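# Fully open the coffee maker lid, then let go

## Task

Raise the coffee maker's lid until it is fully open, then finish with neither hand nor arm in contact with the coffee maker.

## Robot and tools

Robot: two arms on the floor, left_arm with its base near (+0.039, +0.337, 0) m and right_arm near (+0.040, -0.339, 0) m, both facing roughly +x. right_arm has a five-finger right hand; left_arm has its mirror, a left hand. A camera stand sits behind the arms. Loose objects may occasionally get a small push from outside. Don't let the two arms touch or squeeze each other, and don't knock anything out of the work area.

Frame: everything is in the scene frame. Its origin is at table-top height, halfway between the arms. +x points out over the table, +y toward left_arm, +z up. Image left and right do not match the arm names.

Hand point: a point fixed to the palm, 0.05 m in front of it and 0.15 m from the wrist mounting face along the fingers. Its +z runs along straight fingers and +y out of the palm. +x runs across the palm away from the thumb on the right hand, and toward the thumb on the left hand. Straight fingertips reach 0.06 to 0.07 m past the point, with finger centre lines 0.06 m behind it (-y). Across the palm the hand spans 0.08 m on the little-finger side, and 0.02 to 0.09 m on the thumb side. A wrist bracket on the little-finger side sticks out 0.10 m across and can collide.

The 28-number row (all values from -1 to 1) is one flat list covering both arms. Left arm: dx, dy, dz, rx, ry, rz. Left hand: little, ring, middle, index, thumb_bend, thumb_turn, force_limit, speed. Then the same fourteen numbers for the right arm and hand. The six pose numbers are an offset, not a pose. They are measured from that arm's Hand target at the start of the action or move, along scene axes. 1.0 means 0.6 m or 180 degrees. rx, ry, rz form one rotation vector, turning about the Hand target position. All zeros re-requests the current Hand target. Sending the same offset again moves the arm further.

Hand numbers: fingers and thumb_bend go from +1 open (straight) to -1 curled. thumb_turn goes from +1 beside the palm to -1 in front of the palm. force_limit maps -1..+1 to about 0..10 N at the fingertip (0..15 N for the thumb motors). speed rises from near zero at -1 to full at +0.48 and stays full above that. For gentle closing use speed -0.94 or lower. Grasp form: put a, b, c in the first three motor places and exactly 0 in the last three. a curls index and middle and bends the thumb; b curls ring and little; c swings the thumb in front of the palm. All three at 0 opens the hand fully. To leave a hand unchanged, repeat the eight hand numbers you last sent to it. If you have sent none yet, use its hand_measured readings plus its hand_force_limit and hand_speed.

Tools:
- execute_actions(actions, cameras): actions is a list of actions. Each action is up to 15 rows, each row one 1/30 s step. A shorter action keeps its last row until 15 steps have passed. Every row is an offset from the Hand target at that action's start. cameras is a list of names; ["all"] gives every camera.
- move(target, speed, blend, blocking, cameras): target is either one row or a list of up to 15 rows. Every row is an offset from the same starting Hand targets. speed is in m/s, 0.002 to 4.3 (default 0.25); turn rate is capped at twice that in rad/s. blend is in metres and rounds corners (default 0, which stops at each target). A move ends after 10 s at most and does not avoid obstacles. Keep paths away from an arm's own base. blocking=false returns early while the move continues.
- wait(seconds 0 to 10), stop() brakes a running move, zoom_image(camera, region [x0, y0, x1, y1] in pixels, at most 504 by 504), show_instructions(), finished_scene(scene=1).
Cameras: cam_head_left, cam_head_right, cam_high, cam_left_wrist, cam_right_wrist, each 672x504.

Results: end_effector_position (m) and end_effector_quat_wxyz, both in the scene frame. Hand target is your last commanded pose after clipping, and the next offsets start from it. hand_measured, hand_stopped_by (moving, target, force, stalled, fault) and hand_load_n are listed in motor order; a positive load means the finger is pushed open. Also reported: joint positions, velocities ("within noise" means still) and torques, plus motor temperatures. A move adds a "move:" line with how it ended (done, off_target, moving, held, fault) and any limits, such as paced or held.

Practical notes: an arm often rests 1 to 5 cm short of its command, usually low. Waiting does not close that gap; send the missing distance as a new offset. Each step, the commanded orientation is clipped to within 40 degrees of the measured one. To stop pushing against something, command a target back past the hand point. Move slowly near the lid: fast contact hits hard. Don't let the lid swing or drop freely. Avoid holding hard pushes, because overheated motors (a MOTOR HOT line, then a fault at 100 °C) make the arm fall. At the end, back both hands away so nothing touches the coffee maker.

Each tool is called as name(argument=value, ...), one argument or row to a line, values as JSON.

Reference images:

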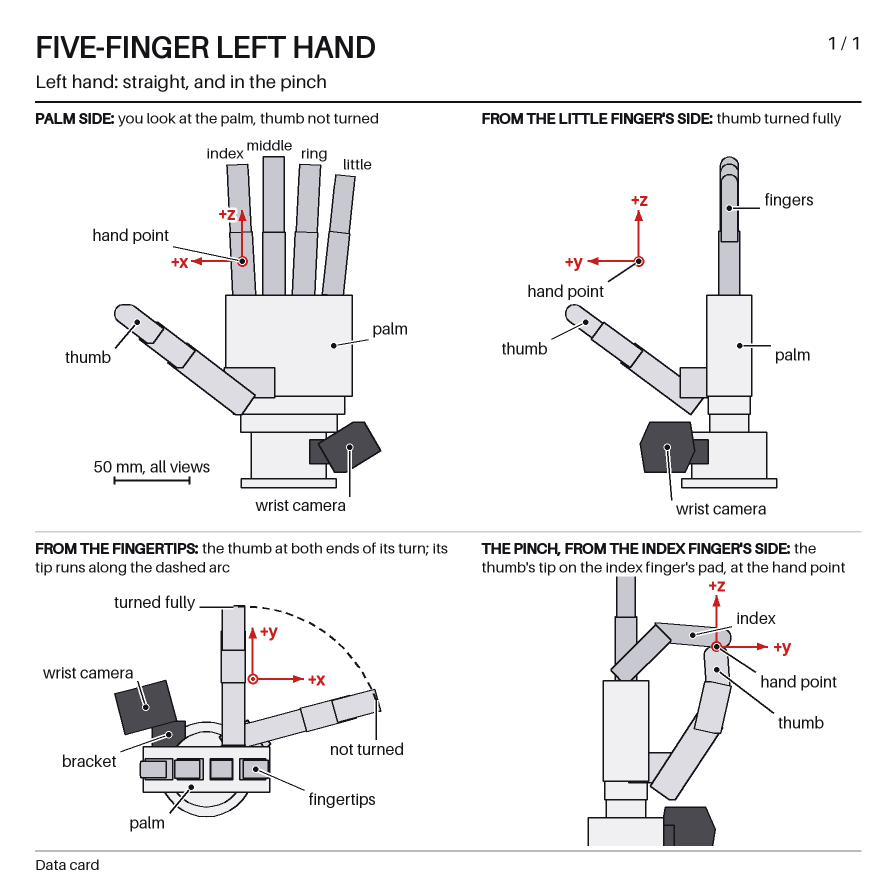

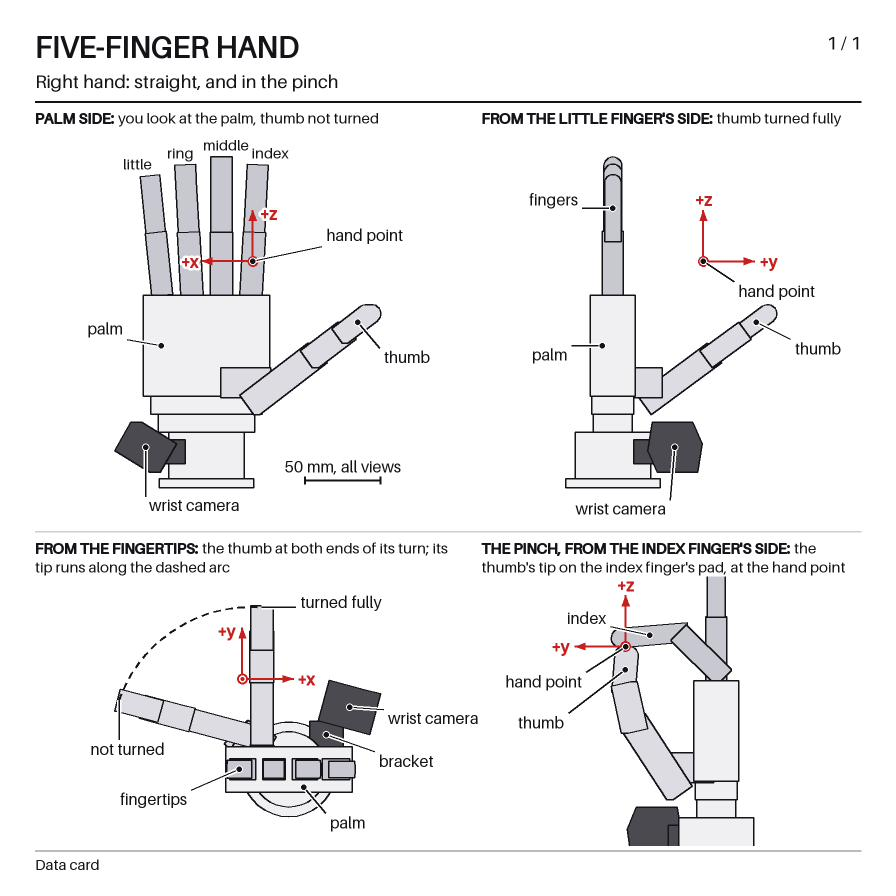

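## Session

execute_actions(
  actions=[],
)

Scene clock: 0.00 s.
left_arm: end_effector_position=(+0.2298, +0.5595, +0.1350) hand_measured=(+1.000, +1.000, +1.000, +1.000, +1.000, +1.000) hand_load_n=(+0.0, +0.0, +0.0, +0.0, +0.0, +0.0) hand_stopped_by=(target, target, target, target, target, target) hand_force_limit=0.00 hand_speed=-0.80 end_effector_quat_wxyz=(+0.008, +0.751, +0.660, +0.016) | right_arm: end_effector_position=(+0.6589, -0.3889, +0.3051) hand_measured=(+1.000, +1.000, +1.000, +1.000, +1.000, +1.000) hand_load_n=(+0.0, +0.0, +0.0, +0.0, +0.0, +0.0) hand_stopped_by=(target, target, target, target, target, target) hand_force_limit=0.00 hand_speed=-0.80 end_effector_quat_wxyz=(-0.422, +0.421, -0.495, +0.632)
Joint positions: left_arm=[1.001 0.947 0.744 -1.342 0.025 -1.988] | right_arm=[-0.046 1.374 0.855 0.678 0.234 -0.153]
Joint velocities: within noise
Joint torques (N m): no reading
Motor temperatures (°C): left_arm=[27 26 22 20 22 19] | right_arm=[29 27 22 23 23 21]
Heat: left arm: hottest waist 27 °C; right arm: hottest waist 29 °C.
Hand target: left_arm +0.2339, +0.5663, +0.1451; +0.005, +0.751, +0.660, +0.027 | right_arm +0.6643, -0.3891, +0.3237; -0.430, +0.411, -0.488, +0.639

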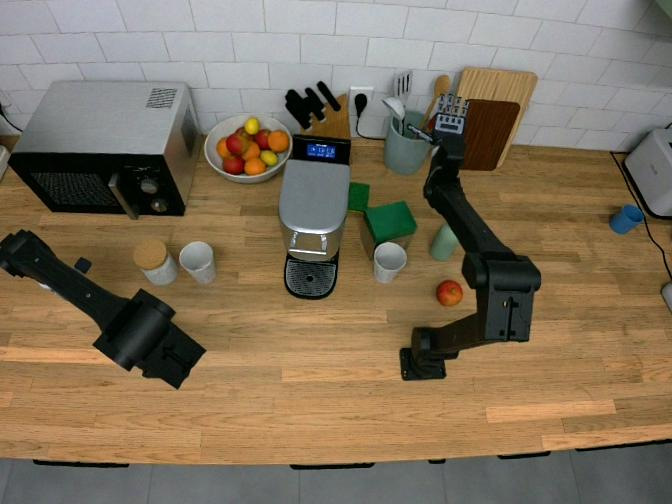

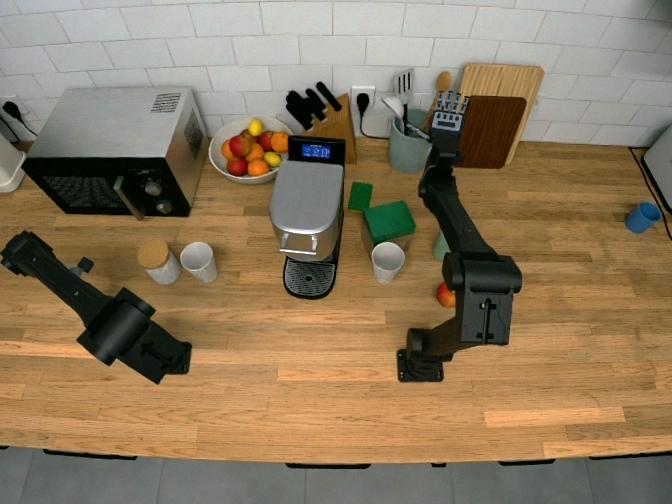

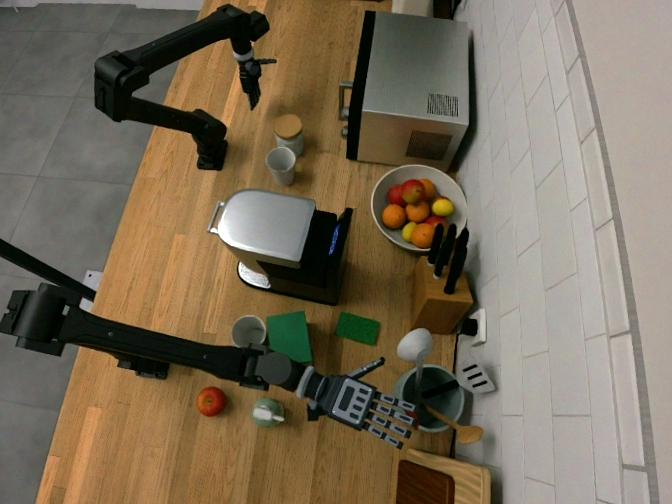

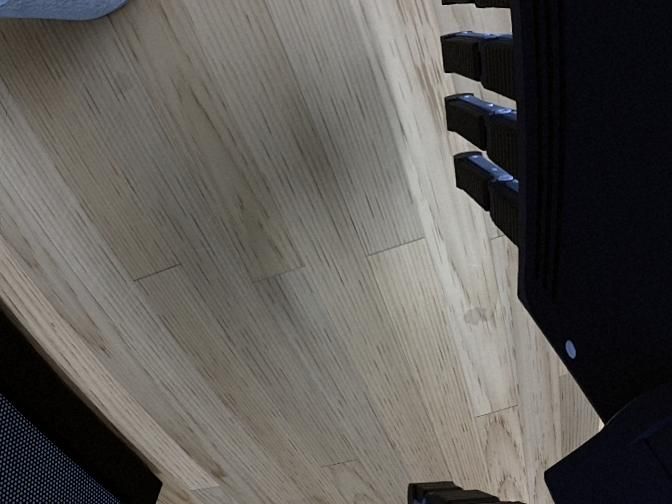

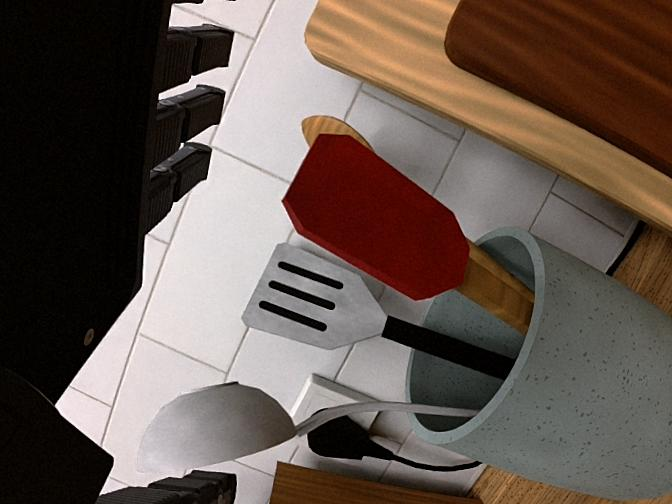

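zoom_image(
  camera="cam_head_left",
  region=[250, 120, 390, 310],
)

zoom_image(
  camera="cam_high",
  region=[180, 160, 370, 320],
)

zoom_image(
  camera="cam_head_right",
  region=[250, 120, 390, 310],
)

Scaled by 2.653 from the camera's 672x504 image, which has a finer 960x720 frame.

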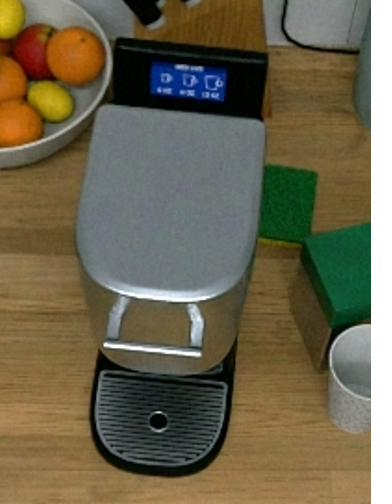

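Scaled by 2.653 from the camera's 672x504 image, which has a finer 960x720 frame.

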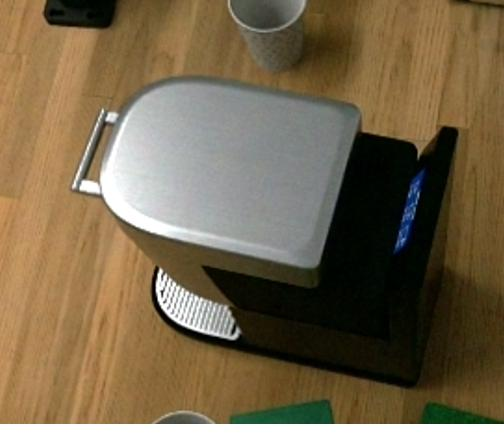

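Scaled by 2.653 from the camera's 672x504 image, which has a finer 960x720 frame.

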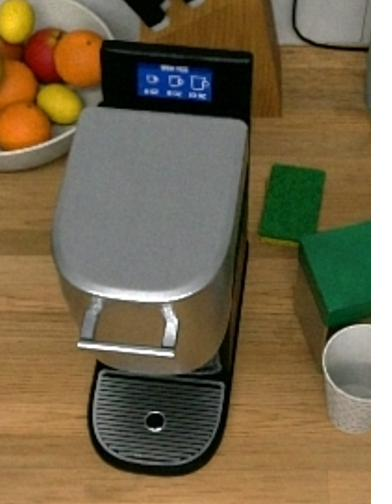

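zoom_image(
  camera="cam_head_left",
  region=[0, 220, 220, 400],
)

zoom_image(
  camera="cam_head_right",
  region=[0, 220, 220, 400],
)

zoom_image(
  camera="cam_head_left",
  region=[380, 60, 560, 400],
)

zoom_image(
  camera="cam_head_right",
  region=[380, 60, 560, 400],
)

zoom_image(
  camera="cam_high",
  region=[80, 0, 300, 190],
)

zoom_image(
  camera="cam_high",
  region=[0, 230, 450, 504],
)

Scaled by 2.291 from the camera's 672x504 image, which has a finer 960x720 frame.

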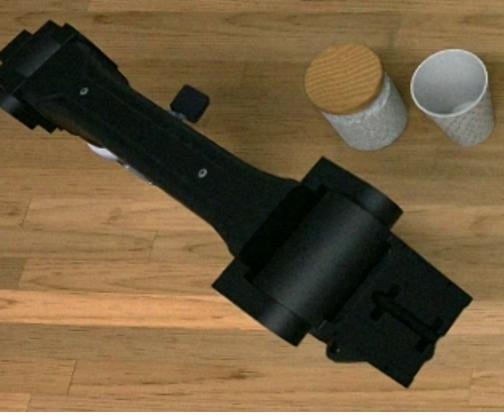

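Scaled by 2.291 from the camera's 672x504 image, which has a finer 960x720 frame.

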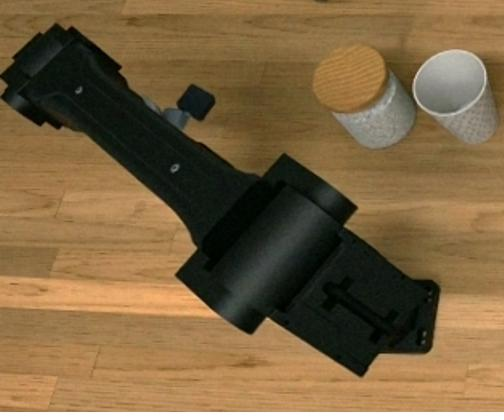

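Scaled by 1.482 from the camera's 672x504 image, which has a finer 960x720 frame.

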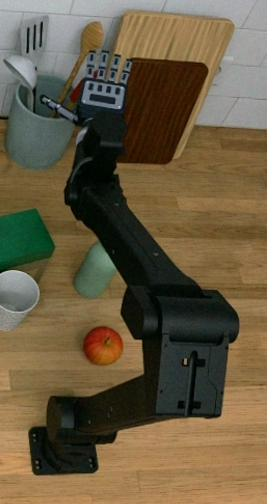

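Scaled by 1.482 from the camera's 672x504 image, which has a finer 960x720 frame.

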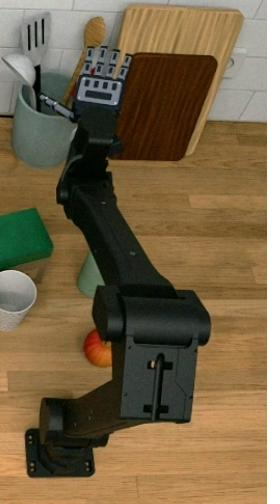

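Scaled by 2.291 from the camera's 672x504 image, which has a finer 960x720 frame.

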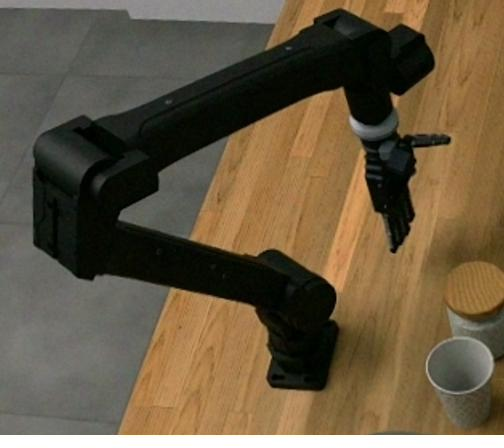

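Scaled by 1.120 from the camera's 672x504 image, which has a finer 960x720 frame.

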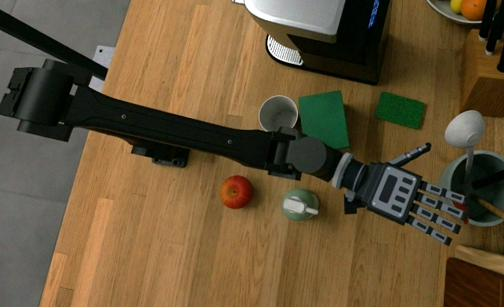

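zoom_image(
  camera="cam_head_left",
  region=[0, 0, 300, 200],
)

zoom_image(
  camera="cam_head_left",
  region=[372, 0, 672, 200],
)

zoom_image(
  camera="cam_head_right",
  region=[0, 0, 300, 200],
)

zoom_image(
  camera="cam_head_right",
  region=[372, 0, 672, 200],
)

Scaled by 1.680 from the camera's 672x504 image, which has a finer 960x720 frame.

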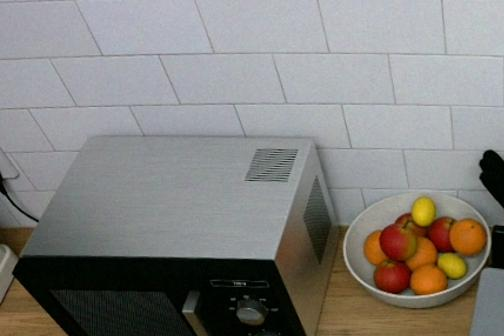

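Scaled by 1.680 from the camera's 672x504 image, which has a finer 960x720 frame.

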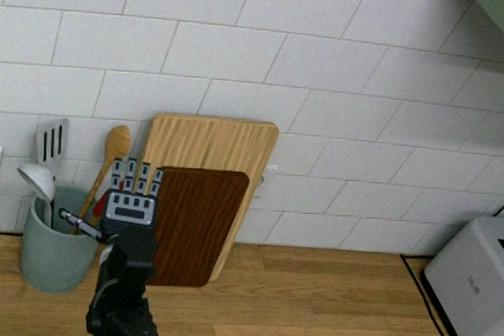

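Scaled by 1.680 from the camera's 672x504 image, which has a finer 960x720 frame.

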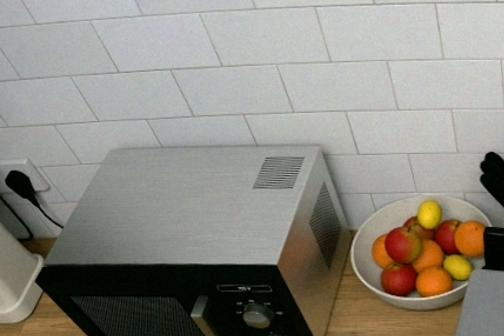

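Scaled by 1.680 from the camera's 672x504 image, which has a finer 960x720 frame.

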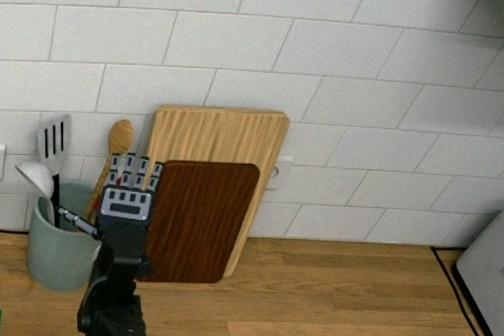

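zoom_image(
  camera="cam_high",
  region=[422, 0, 672, 250],
)

zoom_image(
  camera="cam_high",
  region=[422, 254, 672, 504],
)

zoom_image(
  camera="cam_high",
  region=[0, 254, 250, 504],
)

zoom_image(
  camera="cam_high",
  region=[100, 80, 260, 240],
)

Scaled by 2.016 from the camera's 672x504 image, which has a finer 960x720 frame.

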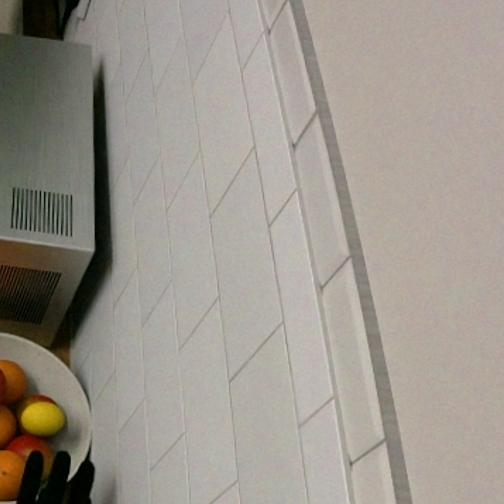

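Scaled by 2.016 from the camera's 672x504 image, which has a finer 960x720 frame.

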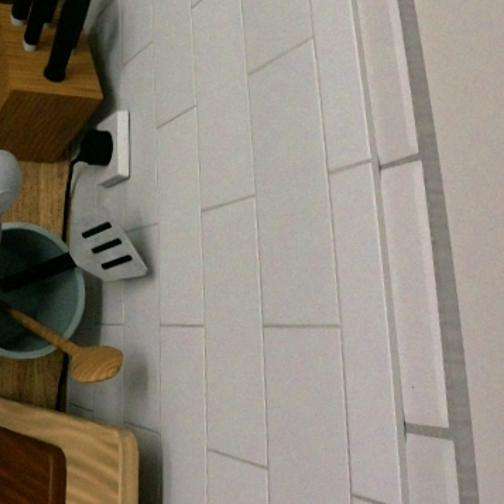

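Scaled by 2.016 from the camera's 672x504 image, which has a finer 960x720 frame.

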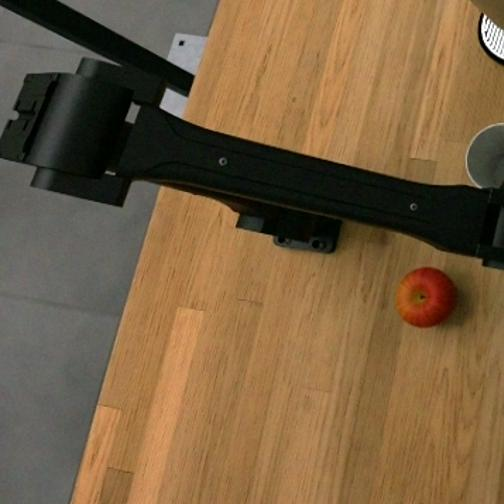

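Scaled by 3.150 from the camera's 672x504 image, which has a finer 960x720 frame.

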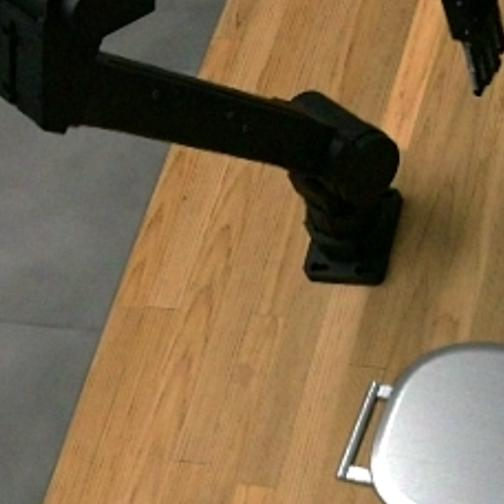

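move(
  target=[
    [0.1102,-0.0772,0.3582,0.0401,-0.0163,-0.1523,1,1,1,1,1,-1,0,0.2,0,0,0,0,0,0,1,1,1,1,1,1,0,-0.8],
    [0.2102,-0.4438,0.4915,0.0441,-0.0286,-0.4957,1,1,1,1,1,-1,0,0.2,0,0,0,0,0,0,1,1,1,1,1,1,0,-0.8],
    [-0.1732,-0.8105,0.5248,0.0467,-0.0618,-0.9267,1,1,1,1,1,-1,0,0.2,0,0,0,0,0,0,1,1,1,1,1,1,0,-0.8],
  ],
  speed=0.45,
  blend=0.06,
  cameras=["all"],
)

Scene clock: 20.53 s.
left_arm: end_effector_position=(+0.1323, +0.0795, +0.4401) hand_measured=(+1.000, +1.000, +1.000, +1.000, +1.000, -1.000) hand_load_n=(+0.0, +0.0, +0.0, +0.0, +0.0, +0.0) hand_stopped_by=(target, target, target, target, target, target) hand_force_limit=0.00 hand_speed=0.20 end_effector_quat_wxyz=(+0.086, +0.718, -0.655, +0.217) | right_arm: end_effector_position=(+0.6589, -0.3889, +0.3051) hand_measured=(+1.000, +1.000, +1.000, +1.000, +1.000, +1.000) hand_load_n=(+0.0, -0.5, +0.0, +0.0, +0.0, -0.5) hand_stopped_by=(target, target, target, target, target, target) hand_force_limit=0.00 hand_speed=-0.80 end_effector_quat_wxyz=(-0.422, +0.421, -0.495, +0.632)
Joint positions: left_arm=[-0.926 0.874 1.461 -1.696 0.096 -1.017] | right_arm=[-0.046 1.374 0.855 0.678 0.234 -0.153]
Joint torques (N m): left_arm=[1.03 -2.73 10.15 0.58 -0.17 0.02] | right_arm=[0.91 -8.12 11.59 2.04 0.11 0.01]
Motor temperatures (°C): left_arm=[27 25 25 20 22 19] | right_arm=[28 27 28 24 23 20]
Heat: left arm: hottest waist 27 °C; right arm: hottest waist 28 °C.
Hand target: left_arm +0.1300, +0.0799, +0.4599; +0.034, +0.734, -0.673, +0.081 | right_arm +0.6643, -0.3891, +0.3237; -0.430, +0.411, -0.488, +0.639
Off the commanded pose: left_arm 0.020 m, 17 deg | right_arm 0.019 m, 2 deg.
joint sent to its limit (left arm) — joint 4 (wrist pitch), lower limit. The joint targets are off in orientation, not in position.
move: off_target (left_arm, right_arm)

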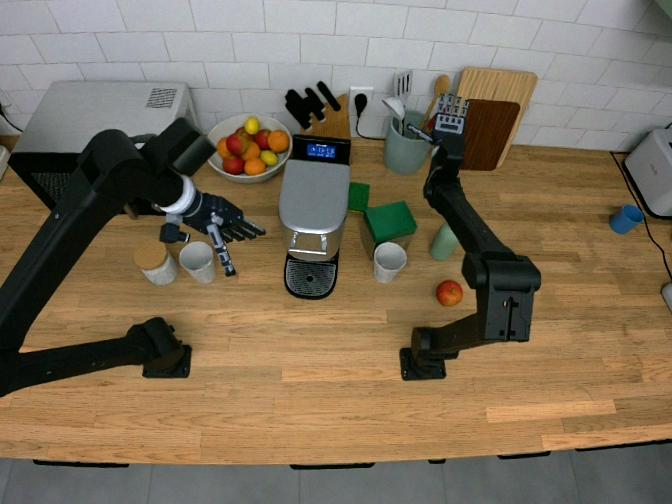

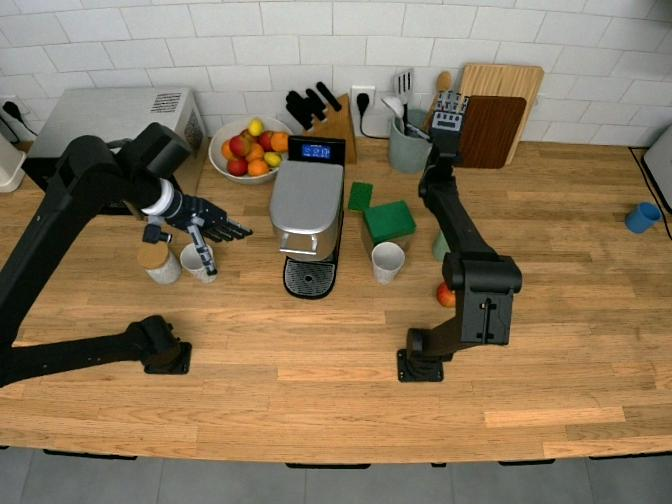

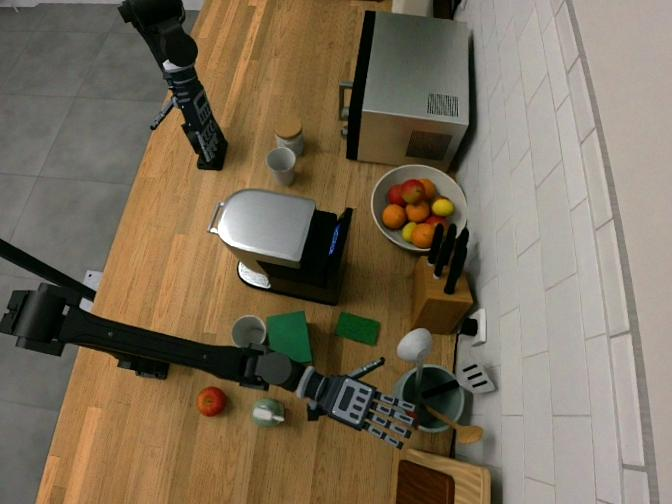

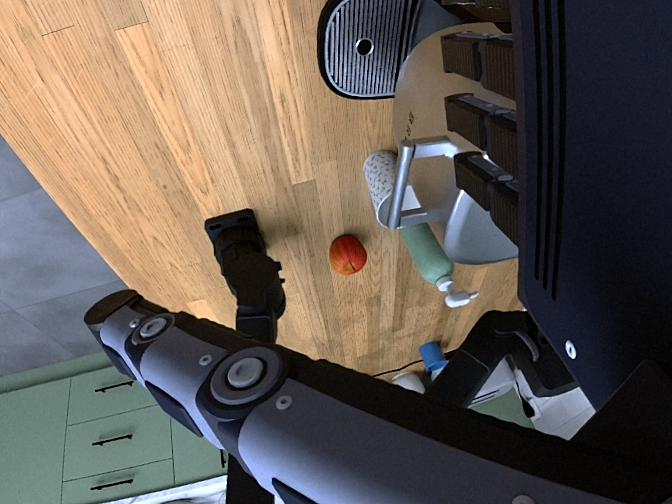

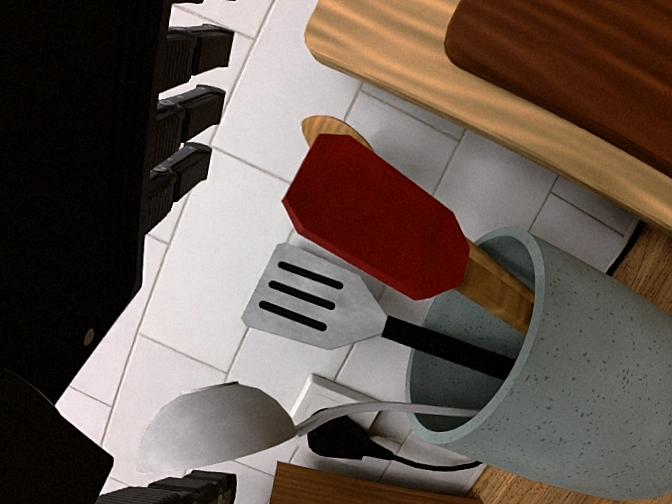

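zoom_image(
  camera="cam_high",
  region=[120, 60, 320, 260],
)

zoom_image(
  camera="cam_head_left",
  region=[160, 160, 360, 310],
)

zoom_image(
  camera="cam_left_wrist",
  region=[300, 0, 552, 300],
)

zoom_image(
  camera="cam_head_right",
  region=[160, 160, 360, 310],
)

Scaled by 2.520 from the camera's 672x504 image, which has a finer 960x720 frame.

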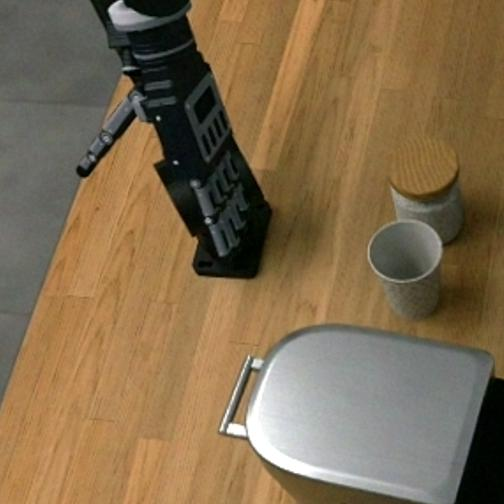

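Scaled by 2.520 from the camera's 672x504 image, which has a finer 960x720 frame.

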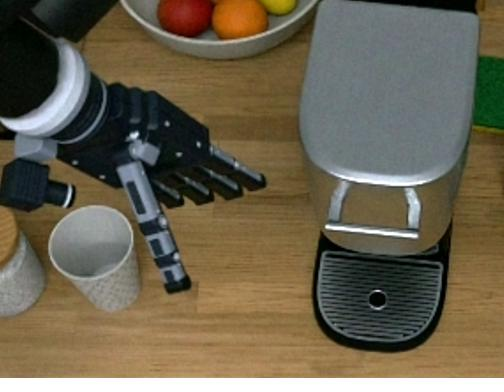

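Scaled by 1.680 from the camera's 672x504 image, which has a finer 960x720 frame.

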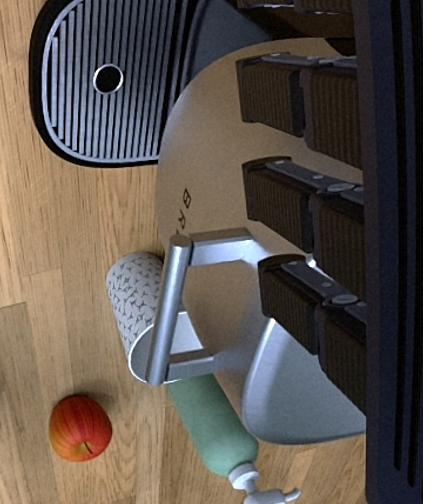

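Scaled by 2.520 from the camera's 672x504 image, which has a finer 960x720 frame.

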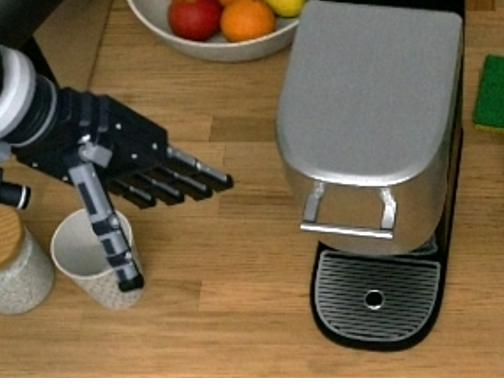

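move(
  target=[-0.05,-0.0832,-0.35,-0.1146,0.0134,-0.0321,1,1,1,1,1,-1,0,0.2,0,0,0,0,0,0,1,1,1,1,1,1,0,-0.8],
  speed=0.3,
  cameras=["cam_head_left","cam_high","cam_left_wrist"],
)

Scene clock: 24.03 s.
left_arm: end_effector_position=(+0.1014, +0.0348, +0.2486) hand_measured=(+1.000, +1.000, +1.000, +1.000, +1.000, -1.000) hand_load_n=(+0.0, +0.0, +0.0, -0.5, +0.0, +0.0) hand_stopped_by=(target, target, target, target, target, target) hand_force_limit=0.00 hand_speed=0.20 end_effector_quat_wxyz=(+0.178, +0.682, -0.685, +0.181) | right_arm: end_effector_position=(+0.6589, -0.3889, +0.3051) hand_measured=(+1.000, +1.000, +1.000, +1.000, +1.000, +1.000) hand_load_n=(+0.0, +0.0, +0.0, +0.0, +0.0, +0.0) hand_stopped_by=(target, target, target, target, target, target) hand_force_limit=0.00 hand_speed=-0.80 end_effector_quat_wxyz=(-0.422, +0.421, -0.495, +0.632)
Joint positions: left_arm=[-0.996 0.795 0.852 -1.19 0.277 -1.03] | right_arm=[-0.046 1.374 0.855 0.678 0.234 -0.153]
Joint torques (N m): left_arm=[0.91 -2.73 8.02 1.35 0.26 -0.05] | right_arm=[1.32 -8.18 11.55 2.03 0.04 0.01]
Heat: left arm: hottest waist 27 °C; right arm: hottest waist 28 °C.
Hand target: left_arm +0.1001, +0.0301, +0.2500; +0.183, +0.683, -0.683, +0.183 | right_arm +0.6643, -0.3891, +0.3237; -0.430, +0.411, -0.488, +0.639
Off the commanded pose: left_arm 0.005 m, 1 deg | right_arm 0.019 m, 2 deg.
move: off_target (right_arm)
Images, in order (width x height): cam_head_left 672x504, cam_high 672x504, cam_left_wrist 672x504.

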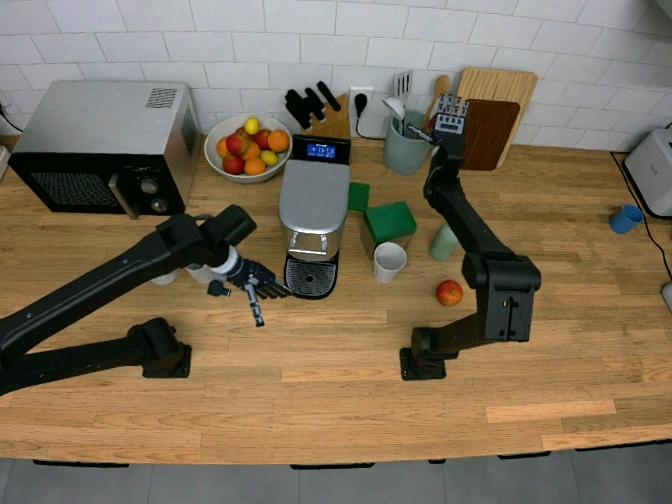

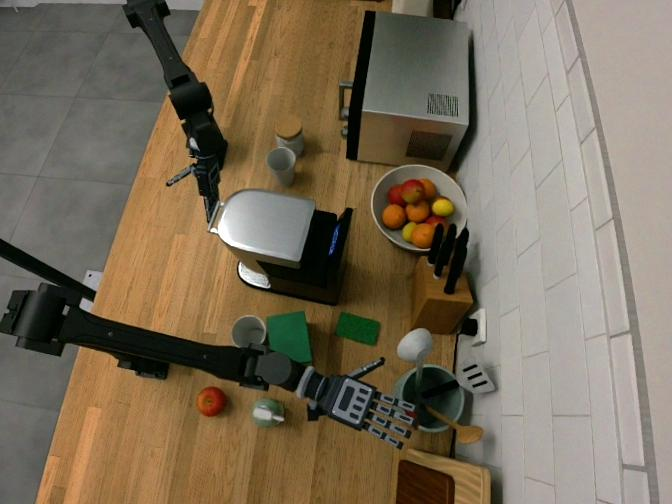

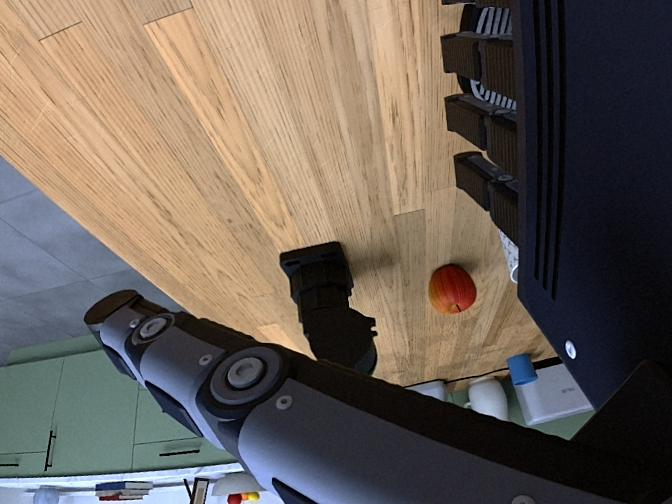

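move(
  target=[
    [0.0333,0,0,-0.2222,0,0,1,1,1,1,1,-1,0,0.2,0,0,0,0,0,0,1,1,1,1,1,1,0,-0.8],
    [0.0917,0,0,-0.2222,0,0,1,1,1,1,1,-1,0,0.2,0,0,0,0,0,0,1,1,1,1,1,1,0,-0.8],
  ],
  speed=0.3,
  blend=0.01,
  cameras=["cam_head_left","cam_high","cam_left_wrist"],
)

zoom_image(
  camera="cam_head_left",
  region=[220, 180, 360, 320],
)

zoom_image(
  camera="cam_high",
  region=[140, 120, 300, 280],
)

Scene clock: 26.50 s.
left_arm: end_effector_position=(+0.1501, +0.0329, +0.2386) hand_measured=(+1.000, +1.000, +1.000, +1.000, +1.000, -1.000) hand_load_n=(+0.0, +0.0, +0.0, +0.0, +0.0, +0.0) hand_stopped_by=(target, target, target, target, target, target) hand_force_limit=0.00 hand_speed=0.20 end_effector_quat_wxyz=(+0.405, +0.587, -0.580, +0.394) | right_arm: end_effector_position=(+0.6589, -0.3889, +0.3051) hand_measured=(+1.000, +1.000, +1.000, +1.000, +1.000, +1.000) hand_load_n=(+0.0, +0.0, +0.0, +0.0, +0.0, +0.0) hand_stopped_by=(target, target, target, target, target, target) hand_force_limit=0.00 hand_speed=-0.80 end_effector_quat_wxyz=(-0.422, +0.421, -0.495, +0.632)
Joint positions: left_arm=[-0.597 0.71 0.427 -0.342 0.907 -1.074] | right_arm=[-0.046 1.374 0.855 0.678 0.234 -0.153]
Joint torques (N m): left_arm=[1.96 -1.67 9.42 1.63 0.47 -0.02] | right_arm=[1.49 -8.06 11.59 2.04 0.06 0.04]
Heat: left arm: hottest waist 27 °C; right arm: hottest elbow 29 °C.
Hand target: left_arm +0.1550, +0.0301, +0.2500; +0.405, +0.580, -0.579, +0.406 | right_arm +0.6643, -0.3891, +0.3237; -0.430, +0.411, -0.488, +0.639
Off the commanded pose: left_arm 0.013 m, 2 deg | right_arm 0.019 m, 2 deg.
move: off_target (left_arm, right_arm)
Images, in order (width x height): cam_head_left 672x504, cam_high 672x504, cam_left_wrist 672x504.

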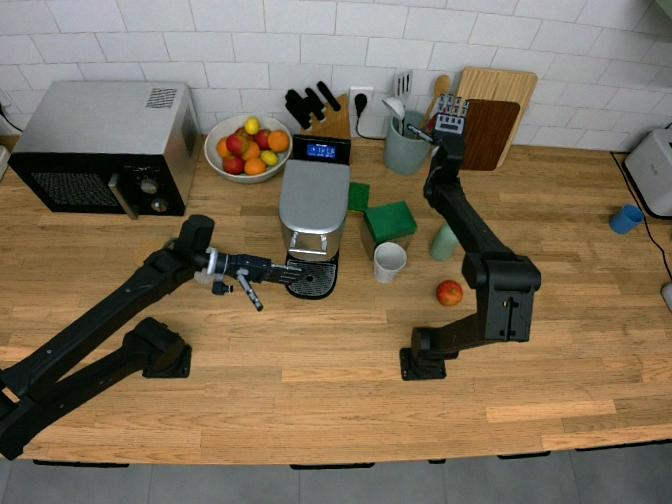

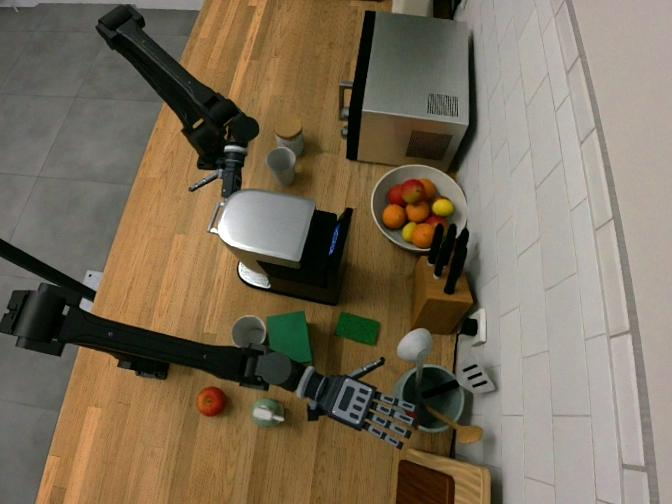

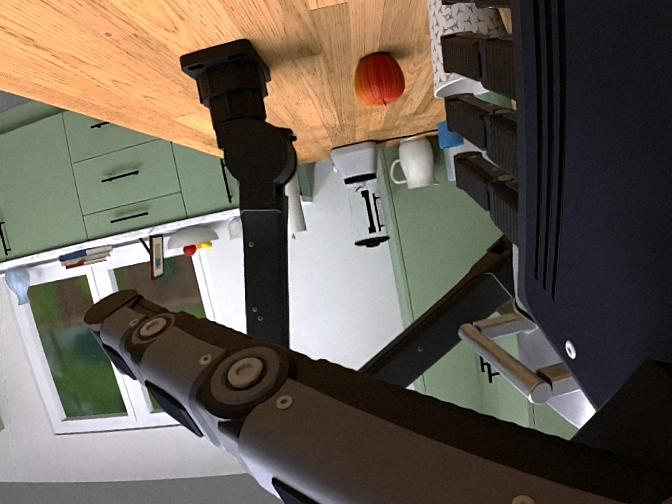

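Scaled by 3.600 from the camera's 672x504 image, which has a finer 960x720 frame.

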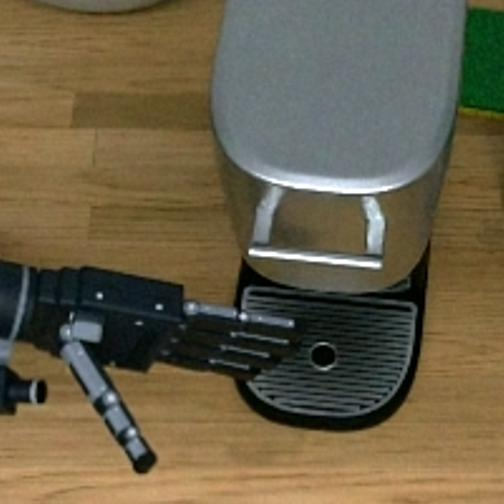

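Scaled by 3.150 from the camera's 672x504 image, which has a finer 960x720 frame.

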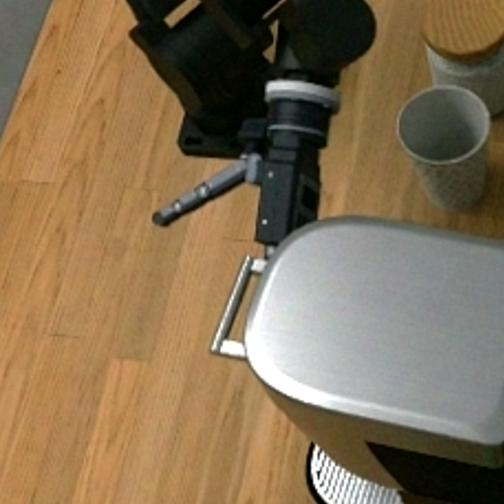

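move(
  target=[
    [0.0167,-0.0133,0.0417,-0.0667,0,0,1,1,1,1,1,-1,0,0.2,0,0,0,0,0,0,1,1,1,1,1,1,0,-0.8],
  ],
  speed=0.2,
  cameras=["cam_head_left","cam_head_right","cam_high","cam_left_wrist"],
)

zoom_image(
  camera="cam_head_left",
  region=[240, 190, 360, 310],
)

zoom_image(
  camera="cam_high",
  region=[160, 140, 260, 240],
)

Scene clock: 29.13 s.
left_arm: end_effector_position=(+0.1621, +0.0225, +0.2742) hand_measured=(+1.000, +1.000, +1.000, +1.000, +1.000, -1.000) hand_load_n=(+0.0, +0.0, +0.0, +0.0, +0.0, +0.0) hand_stopped_by=(target, target, target, target, target, target) hand_force_limit=0.00 hand_speed=0.20 end_effector_quat_wxyz=(+0.461, +0.531, -0.539, +0.464) | right_arm: end_effector_position=(+0.6589, -0.3889, +0.3051) hand_measured=(+1.000, +1.000, +1.000, +1.000, +1.000, +1.000) hand_load_n=(+0.0, +0.0, +0.0, +0.0, +0.0, -0.5) hand_stopped_by=(target, target, target, target, target, target) hand_force_limit=0.00 hand_speed=-0.80 end_effector_quat_wxyz=(-0.422, +0.421, -0.495, +0.632)
Joint positions: left_arm=[-0.591 0.768 0.363 0.139 0.991 -1.335] | right_arm=[-0.046 1.374 0.855 0.678 0.234 -0.153]
Joint torques (N m): left_arm=[2.14 -1.73 7.8 1.85 0.13 -0.13] | right_arm=[1.03 -8.18 11.62 2.02 0.07 0.01]
Heat: left arm: hottest waist 27 °C; right arm: hottest elbow 30 °C.
Hand target: left_arm +0.1651, +0.0221, +0.2750; +0.464, +0.534, -0.533, +0.464 | right_arm +0.6643, -0.3891, +0.3237; -0.430, +0.411, -0.488, +0.639
Off the commanded pose: left_arm 0.003 m, 1 deg | right_arm 0.019 m, 2 deg.
move: off_target (right_arm)
Images, in order (width x height): cam_head_left 672x504, cam_head_right 672x504, cam_high 672x504, cam_left_wrist 672x504.

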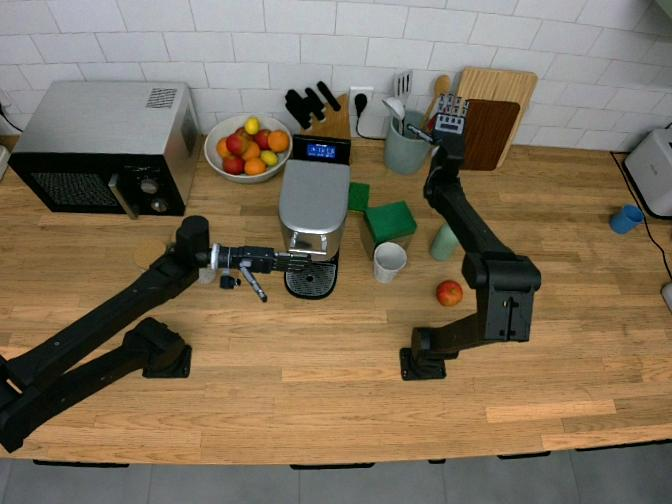

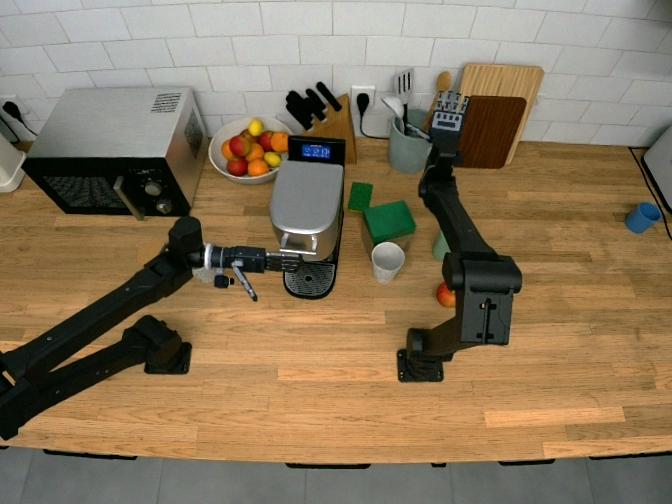

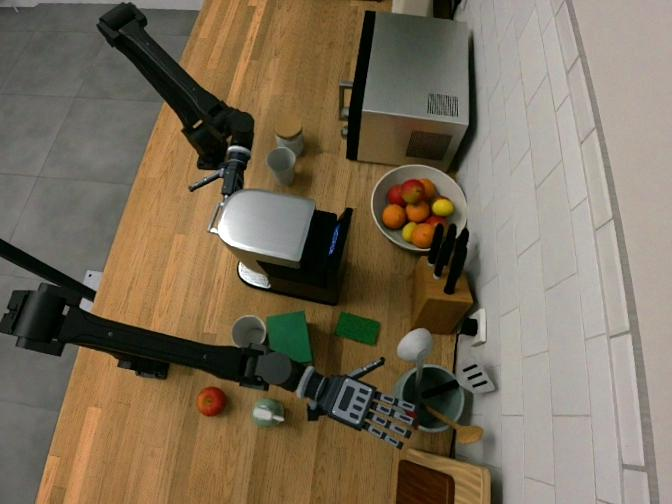

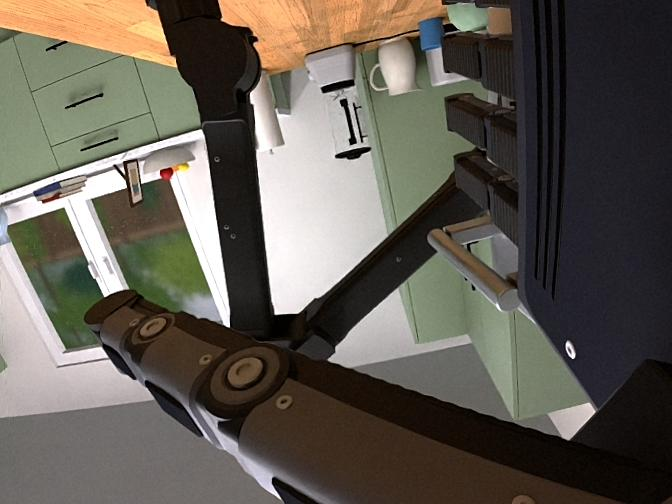

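Scaled by 4.200 from the camera's 672x504 image, which has a finer 960x720 frame.

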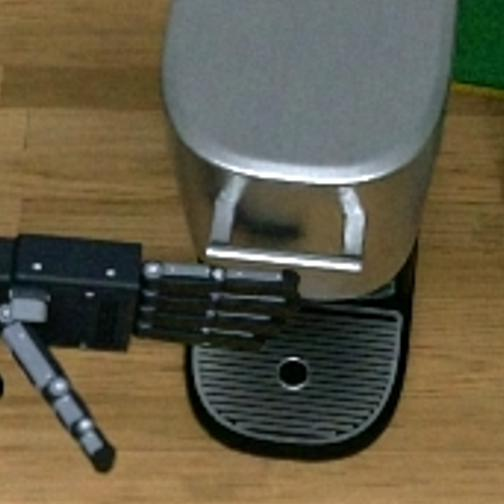

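Scaled by 5.040 from the camera's 672x504 image, which has a finer 960x720 frame.

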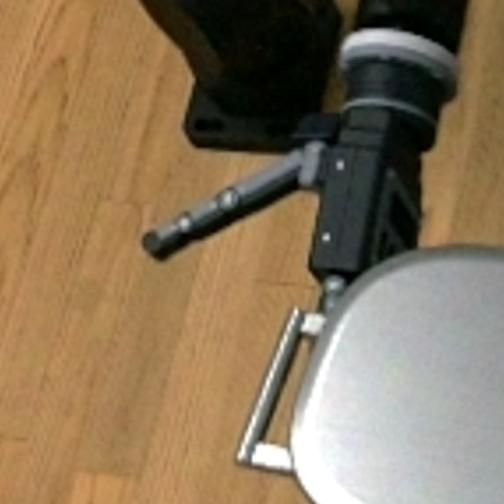

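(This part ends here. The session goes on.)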